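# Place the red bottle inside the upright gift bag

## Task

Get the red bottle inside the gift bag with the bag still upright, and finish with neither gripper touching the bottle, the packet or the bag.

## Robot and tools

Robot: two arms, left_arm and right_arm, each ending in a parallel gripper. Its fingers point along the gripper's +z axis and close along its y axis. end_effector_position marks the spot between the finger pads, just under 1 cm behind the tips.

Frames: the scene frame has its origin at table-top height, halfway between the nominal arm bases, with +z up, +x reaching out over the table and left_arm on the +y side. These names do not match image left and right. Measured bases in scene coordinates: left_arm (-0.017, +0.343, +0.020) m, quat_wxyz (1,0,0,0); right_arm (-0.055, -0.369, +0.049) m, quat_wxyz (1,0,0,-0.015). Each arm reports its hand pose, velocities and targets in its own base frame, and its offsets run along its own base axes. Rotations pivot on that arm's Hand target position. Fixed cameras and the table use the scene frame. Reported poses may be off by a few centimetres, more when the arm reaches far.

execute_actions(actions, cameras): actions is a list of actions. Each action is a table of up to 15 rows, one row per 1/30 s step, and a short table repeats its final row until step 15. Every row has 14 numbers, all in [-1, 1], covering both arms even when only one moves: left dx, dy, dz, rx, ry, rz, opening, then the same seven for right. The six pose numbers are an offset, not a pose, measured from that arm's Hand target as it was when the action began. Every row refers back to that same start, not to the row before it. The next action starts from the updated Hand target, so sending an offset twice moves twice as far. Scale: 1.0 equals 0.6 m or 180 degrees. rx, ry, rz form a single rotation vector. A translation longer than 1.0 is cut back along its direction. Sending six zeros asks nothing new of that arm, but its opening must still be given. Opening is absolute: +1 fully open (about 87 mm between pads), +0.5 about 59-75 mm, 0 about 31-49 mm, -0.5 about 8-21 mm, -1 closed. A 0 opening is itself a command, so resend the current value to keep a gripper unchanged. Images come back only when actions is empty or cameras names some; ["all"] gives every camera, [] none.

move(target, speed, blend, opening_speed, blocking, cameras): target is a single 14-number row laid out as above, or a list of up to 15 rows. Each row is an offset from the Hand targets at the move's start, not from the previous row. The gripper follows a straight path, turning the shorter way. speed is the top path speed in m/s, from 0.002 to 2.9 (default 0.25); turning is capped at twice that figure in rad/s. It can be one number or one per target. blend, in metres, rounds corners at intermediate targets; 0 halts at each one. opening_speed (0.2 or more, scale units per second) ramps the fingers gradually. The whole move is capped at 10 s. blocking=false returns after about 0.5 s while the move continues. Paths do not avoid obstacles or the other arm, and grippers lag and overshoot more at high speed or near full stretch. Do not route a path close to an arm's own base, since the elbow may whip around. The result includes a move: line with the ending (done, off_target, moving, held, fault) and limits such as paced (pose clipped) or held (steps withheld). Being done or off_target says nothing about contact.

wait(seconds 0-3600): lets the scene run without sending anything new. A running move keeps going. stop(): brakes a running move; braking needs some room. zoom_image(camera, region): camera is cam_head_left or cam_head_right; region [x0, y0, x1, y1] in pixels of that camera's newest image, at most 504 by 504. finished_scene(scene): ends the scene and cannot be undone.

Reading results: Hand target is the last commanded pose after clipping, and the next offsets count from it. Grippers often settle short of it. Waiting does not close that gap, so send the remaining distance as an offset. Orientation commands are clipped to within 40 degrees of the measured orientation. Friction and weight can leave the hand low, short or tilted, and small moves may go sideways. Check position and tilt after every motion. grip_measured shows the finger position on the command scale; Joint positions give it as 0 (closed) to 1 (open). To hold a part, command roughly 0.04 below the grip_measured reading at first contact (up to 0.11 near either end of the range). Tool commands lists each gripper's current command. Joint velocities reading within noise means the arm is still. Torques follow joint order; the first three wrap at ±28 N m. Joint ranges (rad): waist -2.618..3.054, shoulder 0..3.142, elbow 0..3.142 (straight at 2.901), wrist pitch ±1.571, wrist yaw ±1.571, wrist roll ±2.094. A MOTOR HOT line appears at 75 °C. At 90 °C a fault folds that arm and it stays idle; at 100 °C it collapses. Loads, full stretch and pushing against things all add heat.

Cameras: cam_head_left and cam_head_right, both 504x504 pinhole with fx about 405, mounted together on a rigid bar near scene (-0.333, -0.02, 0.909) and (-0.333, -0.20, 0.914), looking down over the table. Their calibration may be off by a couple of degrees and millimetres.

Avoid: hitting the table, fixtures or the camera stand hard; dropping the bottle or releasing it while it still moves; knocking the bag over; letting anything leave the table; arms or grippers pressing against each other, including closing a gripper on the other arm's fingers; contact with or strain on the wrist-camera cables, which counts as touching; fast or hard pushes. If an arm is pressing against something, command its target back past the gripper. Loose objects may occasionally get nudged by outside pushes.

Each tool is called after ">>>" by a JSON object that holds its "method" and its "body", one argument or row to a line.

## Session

>>> {"method": "execute_actions", "body": {
  "actions": []
}}

>>> {"method": "zoom_image", "body": {
  "camera": "cam_head_left",
  "region": [110, 110, 290, 290]
}}

>>> {"method": "zoom_image", "body": {
  "camera": "cam_head_right",
  "region": [110, 110, 290, 290]
}}

Scene clock: 0.00 s.
left_arm: end_effector_position=(+0.3782, -0.0866, +0.2952) grip_measured=+1.000 end_effector_quat_wxyz=(+0.653, +0.203, +0.729, -0.035) | right_arm: end_effector_position=(+0.3843, +0.1062, +0.2387) grip_measured=+1.000 end_effector_quat_wxyz=(+0.669, -0.162, +0.725, +0.015)
Joint positions: left_arm=[-0.189 1.082 0.942 -0.007 0.135 0.238 1] | right_arm=[0.325 1.131 0.703 0.323 0.082 -0.187 1]
Joint velocities: within noise
Joint torques (N m): no reading
Motor temperatures (°C): left_arm=[32 28 37 29 28 28 29] | right_arm=[27 31 36 31 30 29 27]
Heat: left arm: 37 °C; right arm: 36 °C.
Hand target: left_arm +0.3777, -0.0852, +0.3113; +0.668, +0.199, +0.716, -0.035 | right_arm +0.3846, +0.1101, +0.2574; +0.687, -0.159, +0.709, +0.023
Tool commands: left_gripper/opening=+1.0 right_gripper/opening=+1.0

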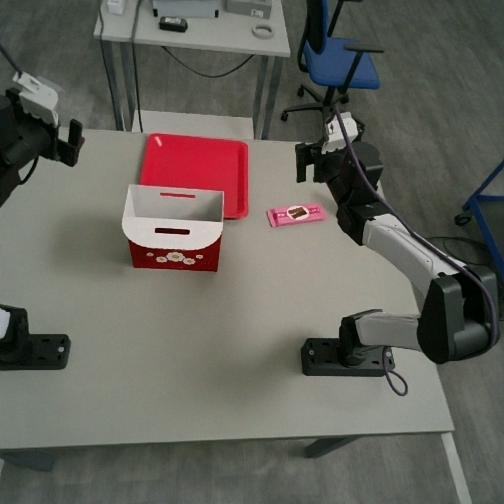

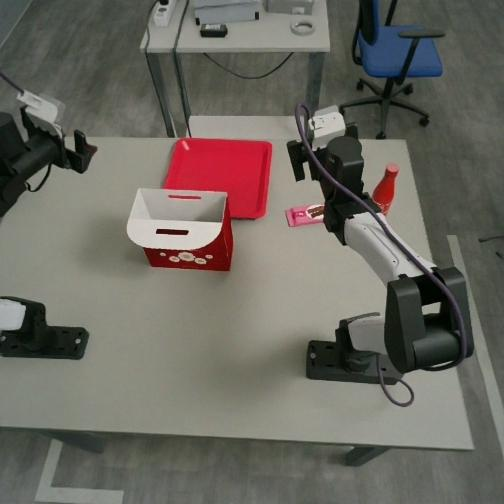

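Scaled by 2.800.

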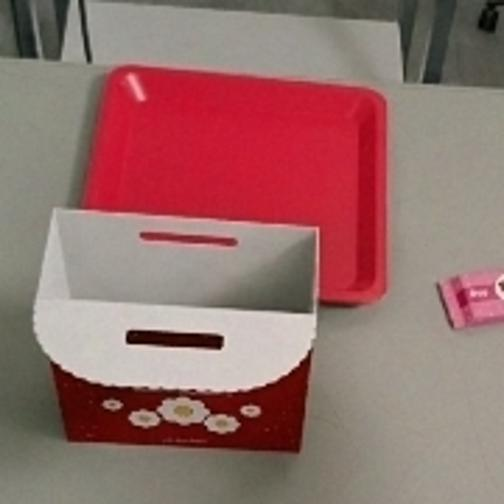

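Scaled by 2.800.

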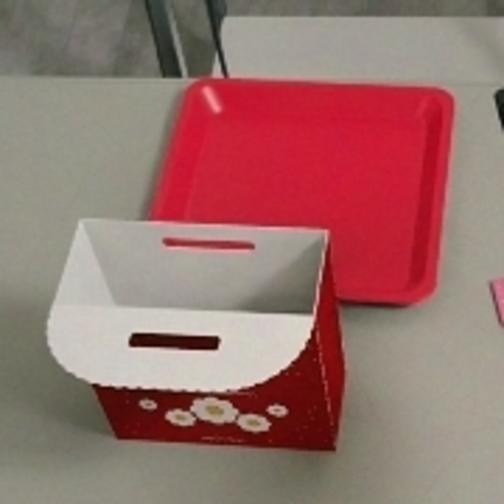

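>>> {"method": "zoom_image", "body": {
  "camera": "cam_head_right",
  "region": [330, 130, 430, 230]
}}

>>> {"method": "zoom_image", "body": {
  "camera": "cam_head_left",
  "region": [290, 100, 430, 240]
}}

Scaled by 5.040.

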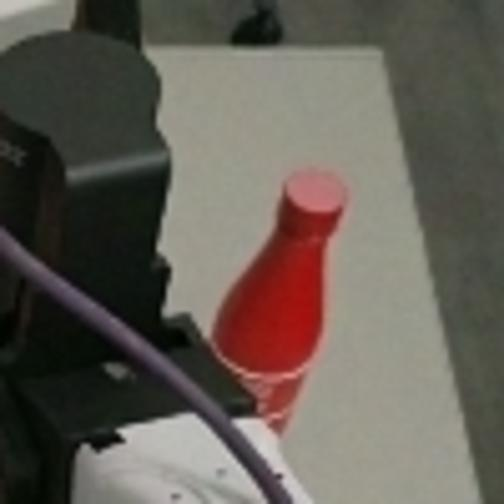

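Scaled by 3.600.

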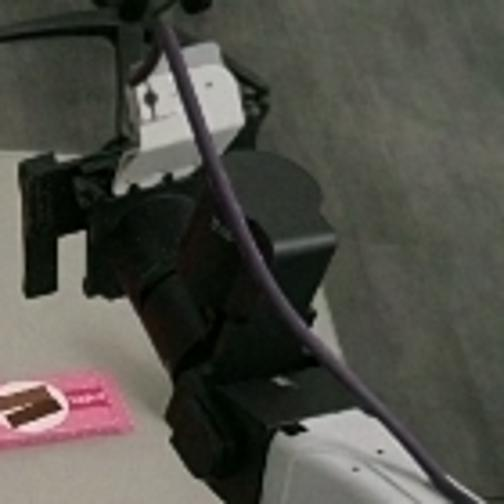

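>>> {"method": "move", "body": {
  "target": [0,0,0,0,0,0,1,-0.001,-0.312,-0.029,0.0326,0.2926,-0.136,1],
  "cameras": ["all"],
  "speed": 0.3
}}

>>> {"method": "zoom_image", "body": {
  "camera": "cam_head_right",
  "region": [310, 100, 450, 240]
}}

>>> {"method": "zoom_image", "body": {
  "camera": "cam_head_left",
  "region": [300, 100, 440, 240]
}}

Scene clock: 32.23 s.
left_arm: end_effector_position=(+0.3782, -0.0866, +0.2952) grip_measured=+1.000 end_effector_quat_wxyz=(+0.653, +0.203, +0.729, -0.035) | right_arm: end_effector_position=(+0.3829, -0.0830, +0.2300) grip_measured=+1.000 end_effector_quat_wxyz=(+0.295, +0.059, +0.953, -0.026)
Joint positions: left_arm=[-0.189 1.082 0.942 -0.007 0.135 0.238 1] | right_arm=[-0.222 1.674 1.771 -1.068 -0.04 -0.086 1]
Joint torques (N m): left_arm=[-0.39 -3.1 7.34 2.31 0.11 -0.14] | right_arm=[-0.14 -6.46 8.32 1.21 -0.09 -0.05]
Motor temperatures (°C): left_arm=[31 29 43 34 28 28 29] | right_arm=[27 32 43 37 30 29 27]
Heat: left arm: 43 °C; right arm: 43 °C.
Hand target: left_arm +0.3777, -0.0852, +0.3113; +0.668, +0.199, +0.716, -0.035 | right_arm +0.3840, -0.0771, +0.2400; +0.300, +0.050, +0.952, -0.016
Off the commanded pose: left_arm 0.016 m, 2 deg | right_arm 0.012 m, 2 deg.
move: off_target (right_arm)

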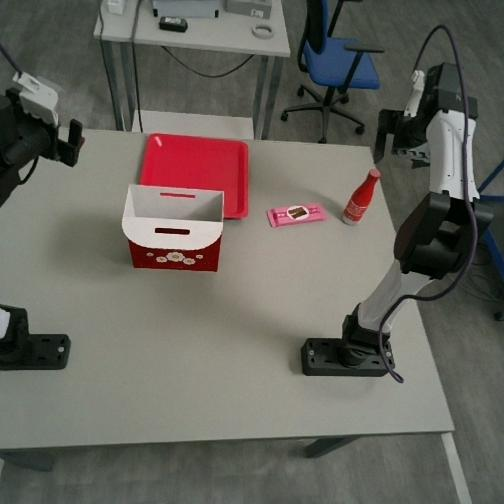

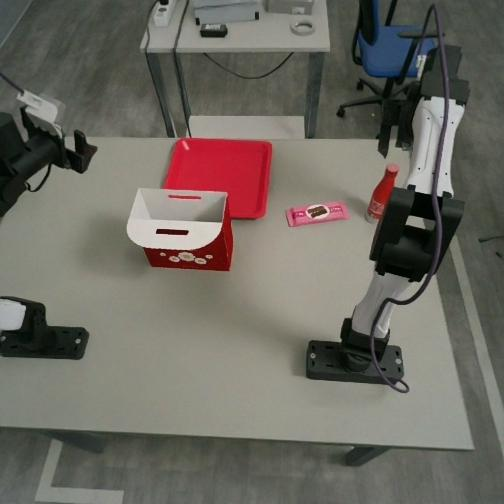

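Scaled by 3.600.

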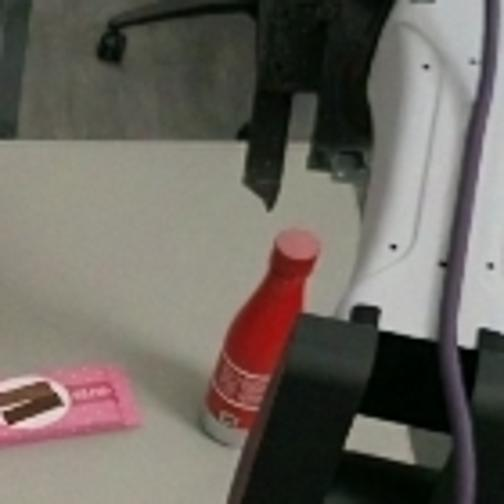

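Scaled by 3.600.

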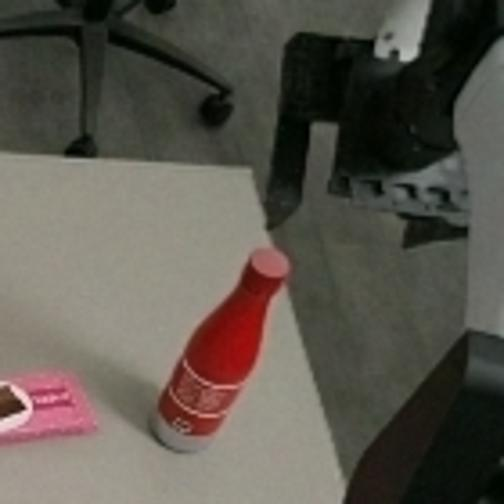

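>>> {"method": "move", "body": {
  "target": [0,0,0,0,0,0,1,0.128,0.004,-0.183,0,-0.02,0,1],
  "speed": 0.15,
  "cameras": ["all"]
}}

>>> {"method": "zoom_image", "body": {
  "camera": "cam_head_left",
  "region": [300, 100, 440, 240]
}}

Scene clock: 41.80 s.
left_arm: end_effector_position=(+0.3782, -0.0866, +0.2952) grip_measured=+1.000 end_effector_quat_wxyz=(+0.653, +0.203, +0.729, -0.035) | right_arm: end_effector_position=(+0.4465, -0.0794, +0.1239) grip_measured=+1.000 end_effector_quat_wxyz=(+0.302, +0.051, +0.952, -0.019)
Joint positions: left_arm=[-0.189 1.082 0.942 -0.007 0.135 0.238 1] | right_arm=[-0.186 1.848 1.545 -0.655 -0.04 -0.066 1]
Joint torques (N m): left_arm=[-0.31 -3.12 7.42 2.31 0.09 -0.14] | right_arm=[0.39 -8.7 5.09 2.2 0.04 0.12]
Heat: left arm: 44 °C; right arm: 43 °C.
Hand target: left_arm +0.3777, -0.0852, +0.3113; +0.668, +0.199, +0.716, -0.035 | right_arm +0.4608, -0.0747, +0.1302; +0.330, +0.051, +0.943, -0.014
Off the commanded pose: left_arm 0.016 m, 2 deg | right_arm 0.016 m, 3 deg.
move: off_target (right_arm)

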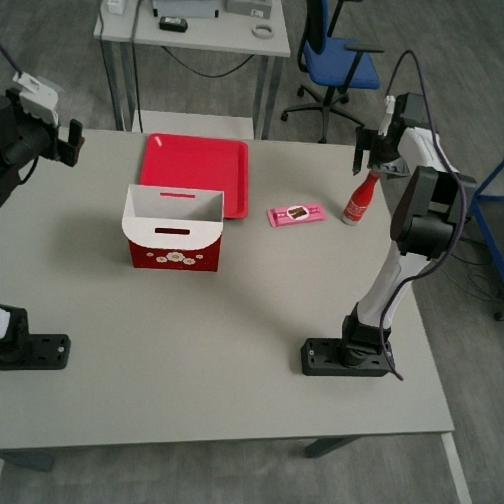

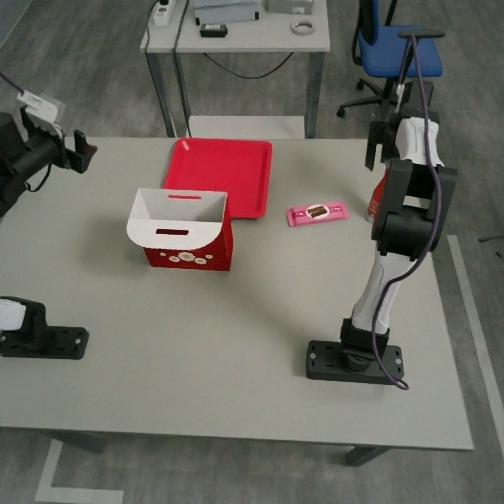

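Scaled by 3.600.

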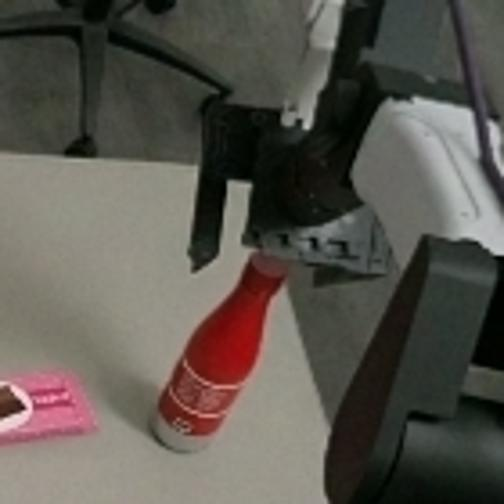

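>>> {"method": "move", "body": {
  "target": [0,0,0,0,0,0,1,0,0,0,0,0,0,-0.6],
  "opening_speed": 1.2
}}

>>> {"method": "move", "body": {
  "target": [
    [0,0,0,0,0,0,1,-0.101,0.016,0.45,0,-0.044,0,-0.6],
    [0,0,0,0,0,0,1,-0.163,0.406,0.45,0.014,-0.043,0.2,-0.6],
    [0,0,0,0,0,0,1,-0.288,0.588,0.45,0.023,-0.041,0.31,-0.6],
    [0,0,0,0,0,0,1,-0.263,0.748,0.425,0.024,-0.04,0.335,-0.6]
  ],
  "blend": [0.04,0.05,0.03,0],
  "speed": 0.2,
  "cameras": ["all"]
}}

>>> {"method": "zoom_image", "body": {
  "camera": "cam_head_left",
  "region": [100, 100, 300, 300]
}}

>>> {"method": "zoom_image", "body": {
  "camera": "cam_head_right",
  "region": [100, 100, 300, 300]
}}

Scene clock: 79.07 s.
left_arm: end_effector_position=(+0.3782, -0.0866, +0.2952) grip_measured=+1.000 end_effector_quat_wxyz=(+0.653, +0.203, +0.729, -0.035) | right_arm: end_effector_position=(+0.4465, -0.0794, +0.1239) grip_measured=-0.280 end_effector_quat_wxyz=(+0.302, +0.051, +0.952, -0.019)
Joint positions: left_arm=[-0.189 1.082 0.942 -0.007 0.135 0.238 1] | right_arm=[-0.186 1.848 1.545 -0.655 -0.04 -0.065 0.36]
Joint torques (N m): left_arm=[-0.31 -3.11 7.38 2.31 0.09 -0.14] | right_arm=[0.53 -8.73 5.23 2.18 0.06 0.13]
Motor temperatures (°C): left_arm=[31 29 46 36 28 28 29] | right_arm=[27 38 43 39 30 29 27]
Heat: left arm: 46 °C; right arm: 43 °C.
Hand target: left_arm +0.3777, -0.0852, +0.3113; +0.668, +0.199, +0.716, -0.035 | right_arm +0.4608, -0.0747, +0.1302; +0.330, +0.051, +0.943, -0.014
Off the commanded pose: left_arm 0.016 m, 2 deg | right_arm 0.016 m, 3 deg.
move: done

Scene clock: 84.83 s.
left_arm: end_effector_position=(+0.3782, -0.0866, +0.2952) grip_measured=+1.000 end_effector_quat_wxyz=(+0.653, +0.203, +0.729, -0.035) | right_arm: end_effector_position=(+0.2902, +0.3578, +0.3497) grip_measured=-0.284 end_effector_quat_wxyz=(+0.360, -0.414, +0.812, +0.202)
Joint positions: left_arm=[-0.189 1.082 0.942 -0.007 0.135 0.238 1] | right_arm=[0.858 2.114 2.832 -1.442 -0.094 -0.043 0.358]
Joint torques (N m): left_arm=[-0.29 -3.19 7.36 2.31 0.09 -0.13] | right_arm=[-0.06 -9.62 6.04 3.06 0.23 0.14]
Heat: left arm: 46 °C; right arm: 42 °C.
Hand target: left_arm +0.3777, -0.0852, +0.3113; +0.668, +0.199, +0.716, -0.035 | right_arm +0.3030, +0.3741, +0.3852; +0.346, -0.417, +0.819, +0.190
Off the commanded pose: left_arm 0.016 m, 2 deg | right_arm 0.041 m, 2 deg.
elbow stopped short (right arm): the move would have taken joint 3 (elbow) straighter than the controller allows.
move: off_target (right_arm)

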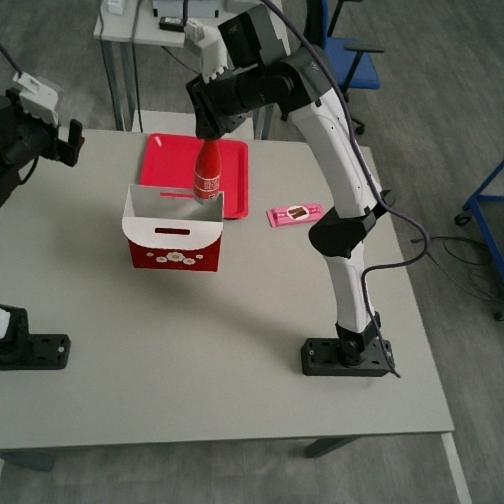

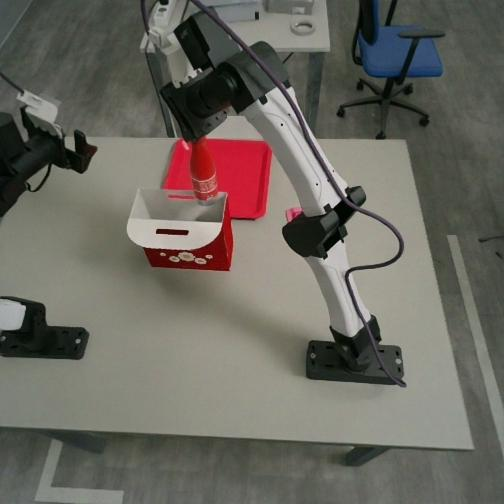

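Scaled by 2.520.

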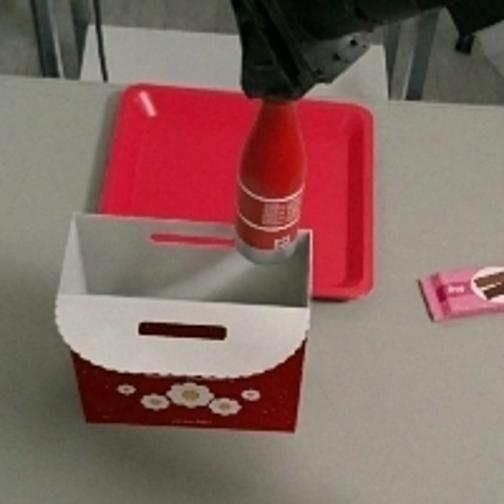

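Scaled by 2.520.

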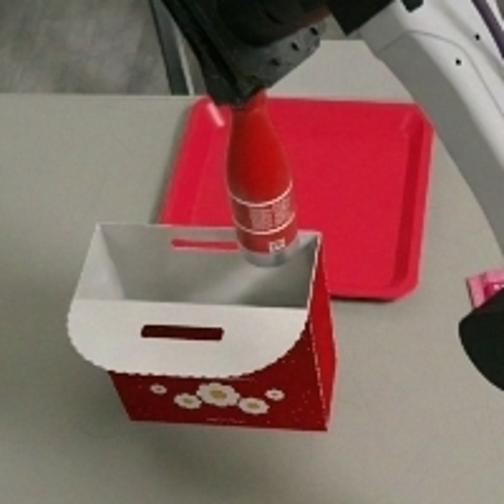

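>>> {"method": "move", "body": {
  "target": [
    [0,0,0,0,0,0,1,0.005,0.04,-0.06,0,0,0,-0.6],
    [0,0,0,0,0,0,1,0.005,0.04,-0.34,0,0,0,-0.6],
    [0,0,0,0,0,0,1,0.005,0.04,-0.368,0,0,0,-0.6]
  ],
  "blend": [0.01,0.01,0],
  "speed": [0.15,0.15,0.06],
  "cameras": ["all"]
}}

>>> {"method": "zoom_image", "body": {
  "camera": "cam_head_left",
  "region": [100, 100, 300, 300]
}}

>>> {"method": "zoom_image", "body": {
  "camera": "cam_head_right",
  "region": [100, 100, 300, 300]
}}

Scene clock: 107.50 s.
left_arm: end_effector_position=(+0.3782, -0.0866, +0.2952) grip_measured=+1.000 end_effector_quat_wxyz=(+0.653, +0.203, +0.729, -0.035) | right_arm: end_effector_position=(+0.2928, +0.3855, +0.1285) grip_measured=-0.291 end_effector_quat_wxyz=(+0.285, -0.434, +0.838, +0.166)
Joint positions: left_arm=[-0.189 1.082 0.942 -0.007 0.135 0.238 1] | right_arm=[0.901 1.92 1.633 -0.615 -0.065 -0.033 0.355]
Joint torques (N m): left_arm=[-0.27 -3.11 7.36 2.31 0.09 -0.15] | right_arm=[0.23 -14.27 5.19 2.59 0.2 0.11]
Motor temperatures (°C): left_arm=[31 30 47 37 28 28 29] | right_arm=[27 42 42 44 30 29 28]
Heat: left arm: 47 °C; right arm: 44 °C.
Hand target: left_arm +0.3777, -0.0852, +0.3113; +0.668, +0.199, +0.716, -0.035 | right_arm +0.3060, +0.3981, +0.1644; +0.346, -0.417, +0.819, +0.190
Off the commanded pose: left_arm 0.016 m, 2 deg | right_arm 0.040 m, 8 deg.
elbow stopped short (right arm): the move would have taken joint 3 (elbow) straighter than the controller allows.
move: off_target (right_arm); blend cut to 0.0084 m at target 2

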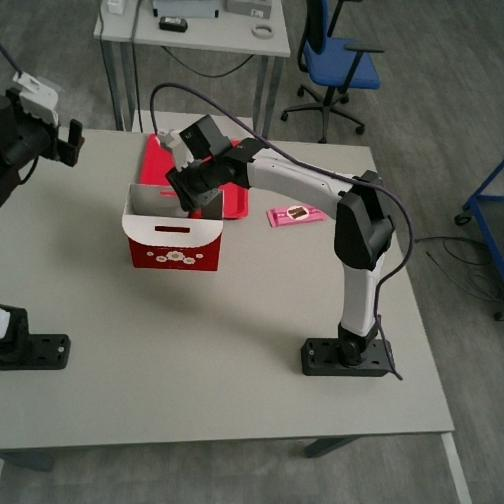

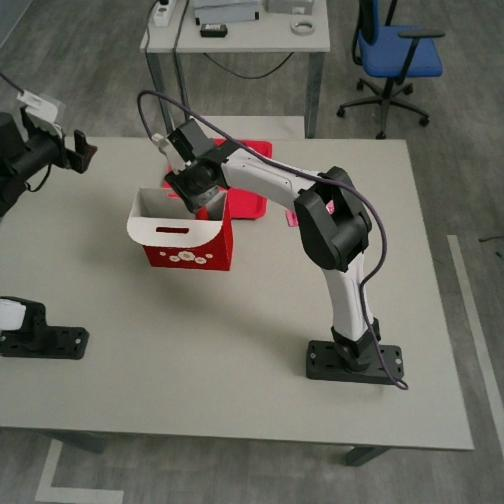

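Scaled by 2.520.

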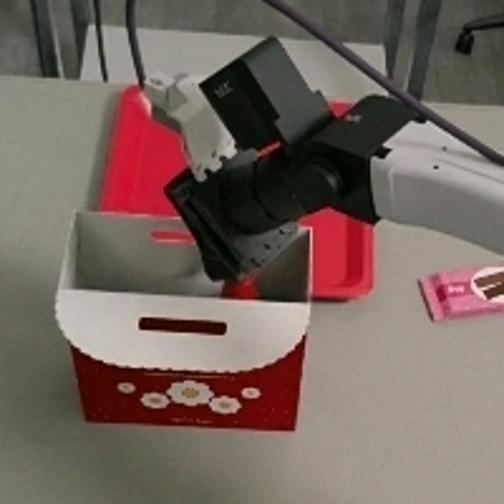

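Scaled by 2.520.

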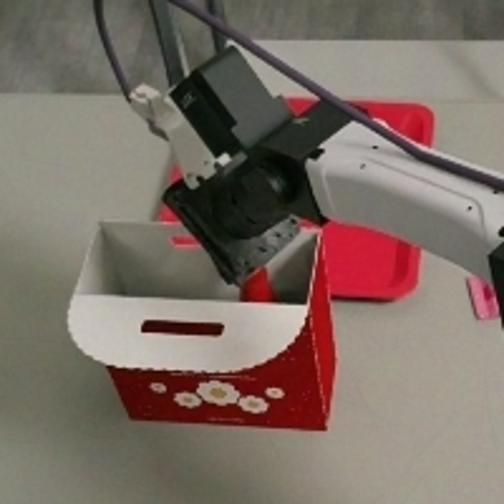

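>>> {"method": "move", "body": {
  "target": [0,0,0,0,0,0,1,0,0,0,0,0,0,-0.08],
  "opening_speed": 0.4
}}

>>> {"method": "move", "body": {
  "target": [
    [0,0,0,0,0,0,1,0,0,0.06,0,0,0,-0.08],
    [0,0,0,0,0,0,1,0,0,0.27,0,0,0,-0.08]
  ],
  "blend": [0.01,0],
  "speed": [0.1,0.2],
  "cameras": ["all"]
}}

>>> {"method": "zoom_image", "body": {
  "camera": "cam_head_right",
  "region": [100, 100, 300, 300]
}}

Scene clock: 117.87 s.
left_arm: end_effector_position=(+0.3782, -0.0866, +0.2952) grip_measured=+1.000 end_effector_quat_wxyz=(+0.653, +0.203, +0.729, -0.035) | right_arm: end_effector_position=(+0.2938, +0.3894, +0.1306) grip_measured=-0.080 end_effector_quat_wxyz=(+0.290, -0.434, +0.835, +0.173)
Joint positions: left_arm=[-0.189 1.082 0.942 -0.007 0.135 0.238 1] | right_arm=[0.901 1.92 1.633 -0.599 -0.074 -0.033 0.46]
Joint torques (N m): left_arm=[-0.32 -3.14 7.42 2.32 0.09 -0.14] | right_arm=[0.25 -14.24 5.16 2.47 0.21 0.1]
Motor temperatures (°C): left_arm=[31 30 47 38 28 28 29] | right_arm=[27 48 41 45 30 29 28]
Heat: left arm: 47 °C; right arm: 48 °C.
Hand target: left_arm +0.3777, -0.0852, +0.3113; +0.668, +0.199, +0.716, -0.035 | right_arm +0.3060, +0.3981, +0.1644; +0.346, -0.417, +0.819, +0.190
Off the commanded pose: left_arm 0.016 m, 2 deg | right_arm 0.037 m, 7 deg.
move: done

Scene clock: 120.87 s.
left_arm: end_effector_position=(+0.3782, -0.0866, +0.2952) grip_measured=+1.000 end_effector_quat_wxyz=(+0.653, +0.203, +0.729, -0.035) | right_arm: end_effector_position=(+0.3113, +0.4001, +0.3220) grip_measured=-0.080 end_effector_quat_wxyz=(+0.369, -0.416, +0.806, +0.201)
Joint positions: left_arm=[-0.189 1.082 0.942 -0.007 0.135 0.238 1] | right_arm=[0.89 2.216 2.832 -1.321 -0.065 -0.033 0.46]
Joint torques (N m): left_arm=[-0.38 -3.14 7.42 2.31 0.1 -0.13] | right_arm=[0.27 -9.35 6.32 1.5 0.22 0.12]
Heat: left arm: 47 °C; right arm: 48 °C.
Hand target: left_arm +0.3777, -0.0852, +0.3113; +0.668, +0.199, +0.716, -0.035 | right_arm +0.3060, +0.3981, +0.3264; +0.346, -0.417, +0.819, +0.190
Off the commanded pose: left_arm 0.016 m, 2 deg | right_arm 0.007 m, 3 deg.
elbow stopped short (right arm): the move would have taken joint 3 (elbow) straighter than the controller allows.
move: off_target (right_arm)

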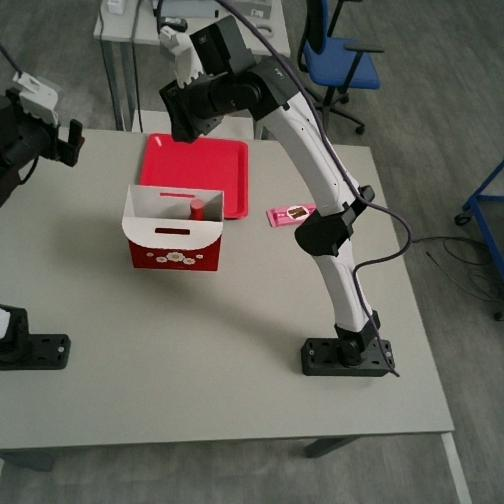

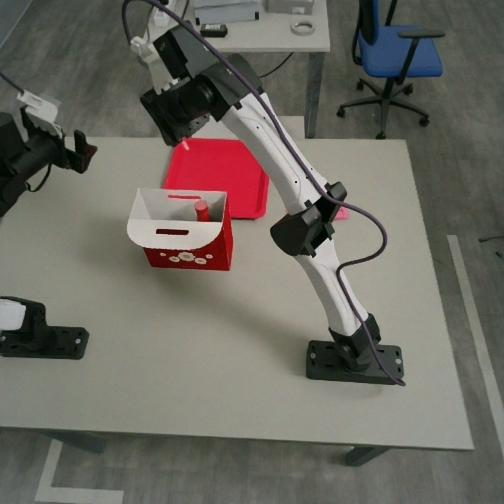

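Scaled by 2.520.

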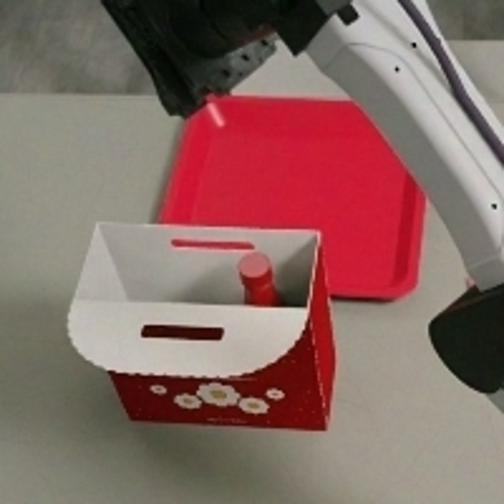

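>>> {"method": "finished_scene", "body": {
  "scene": 3
}}

The scene is finished: the task was done.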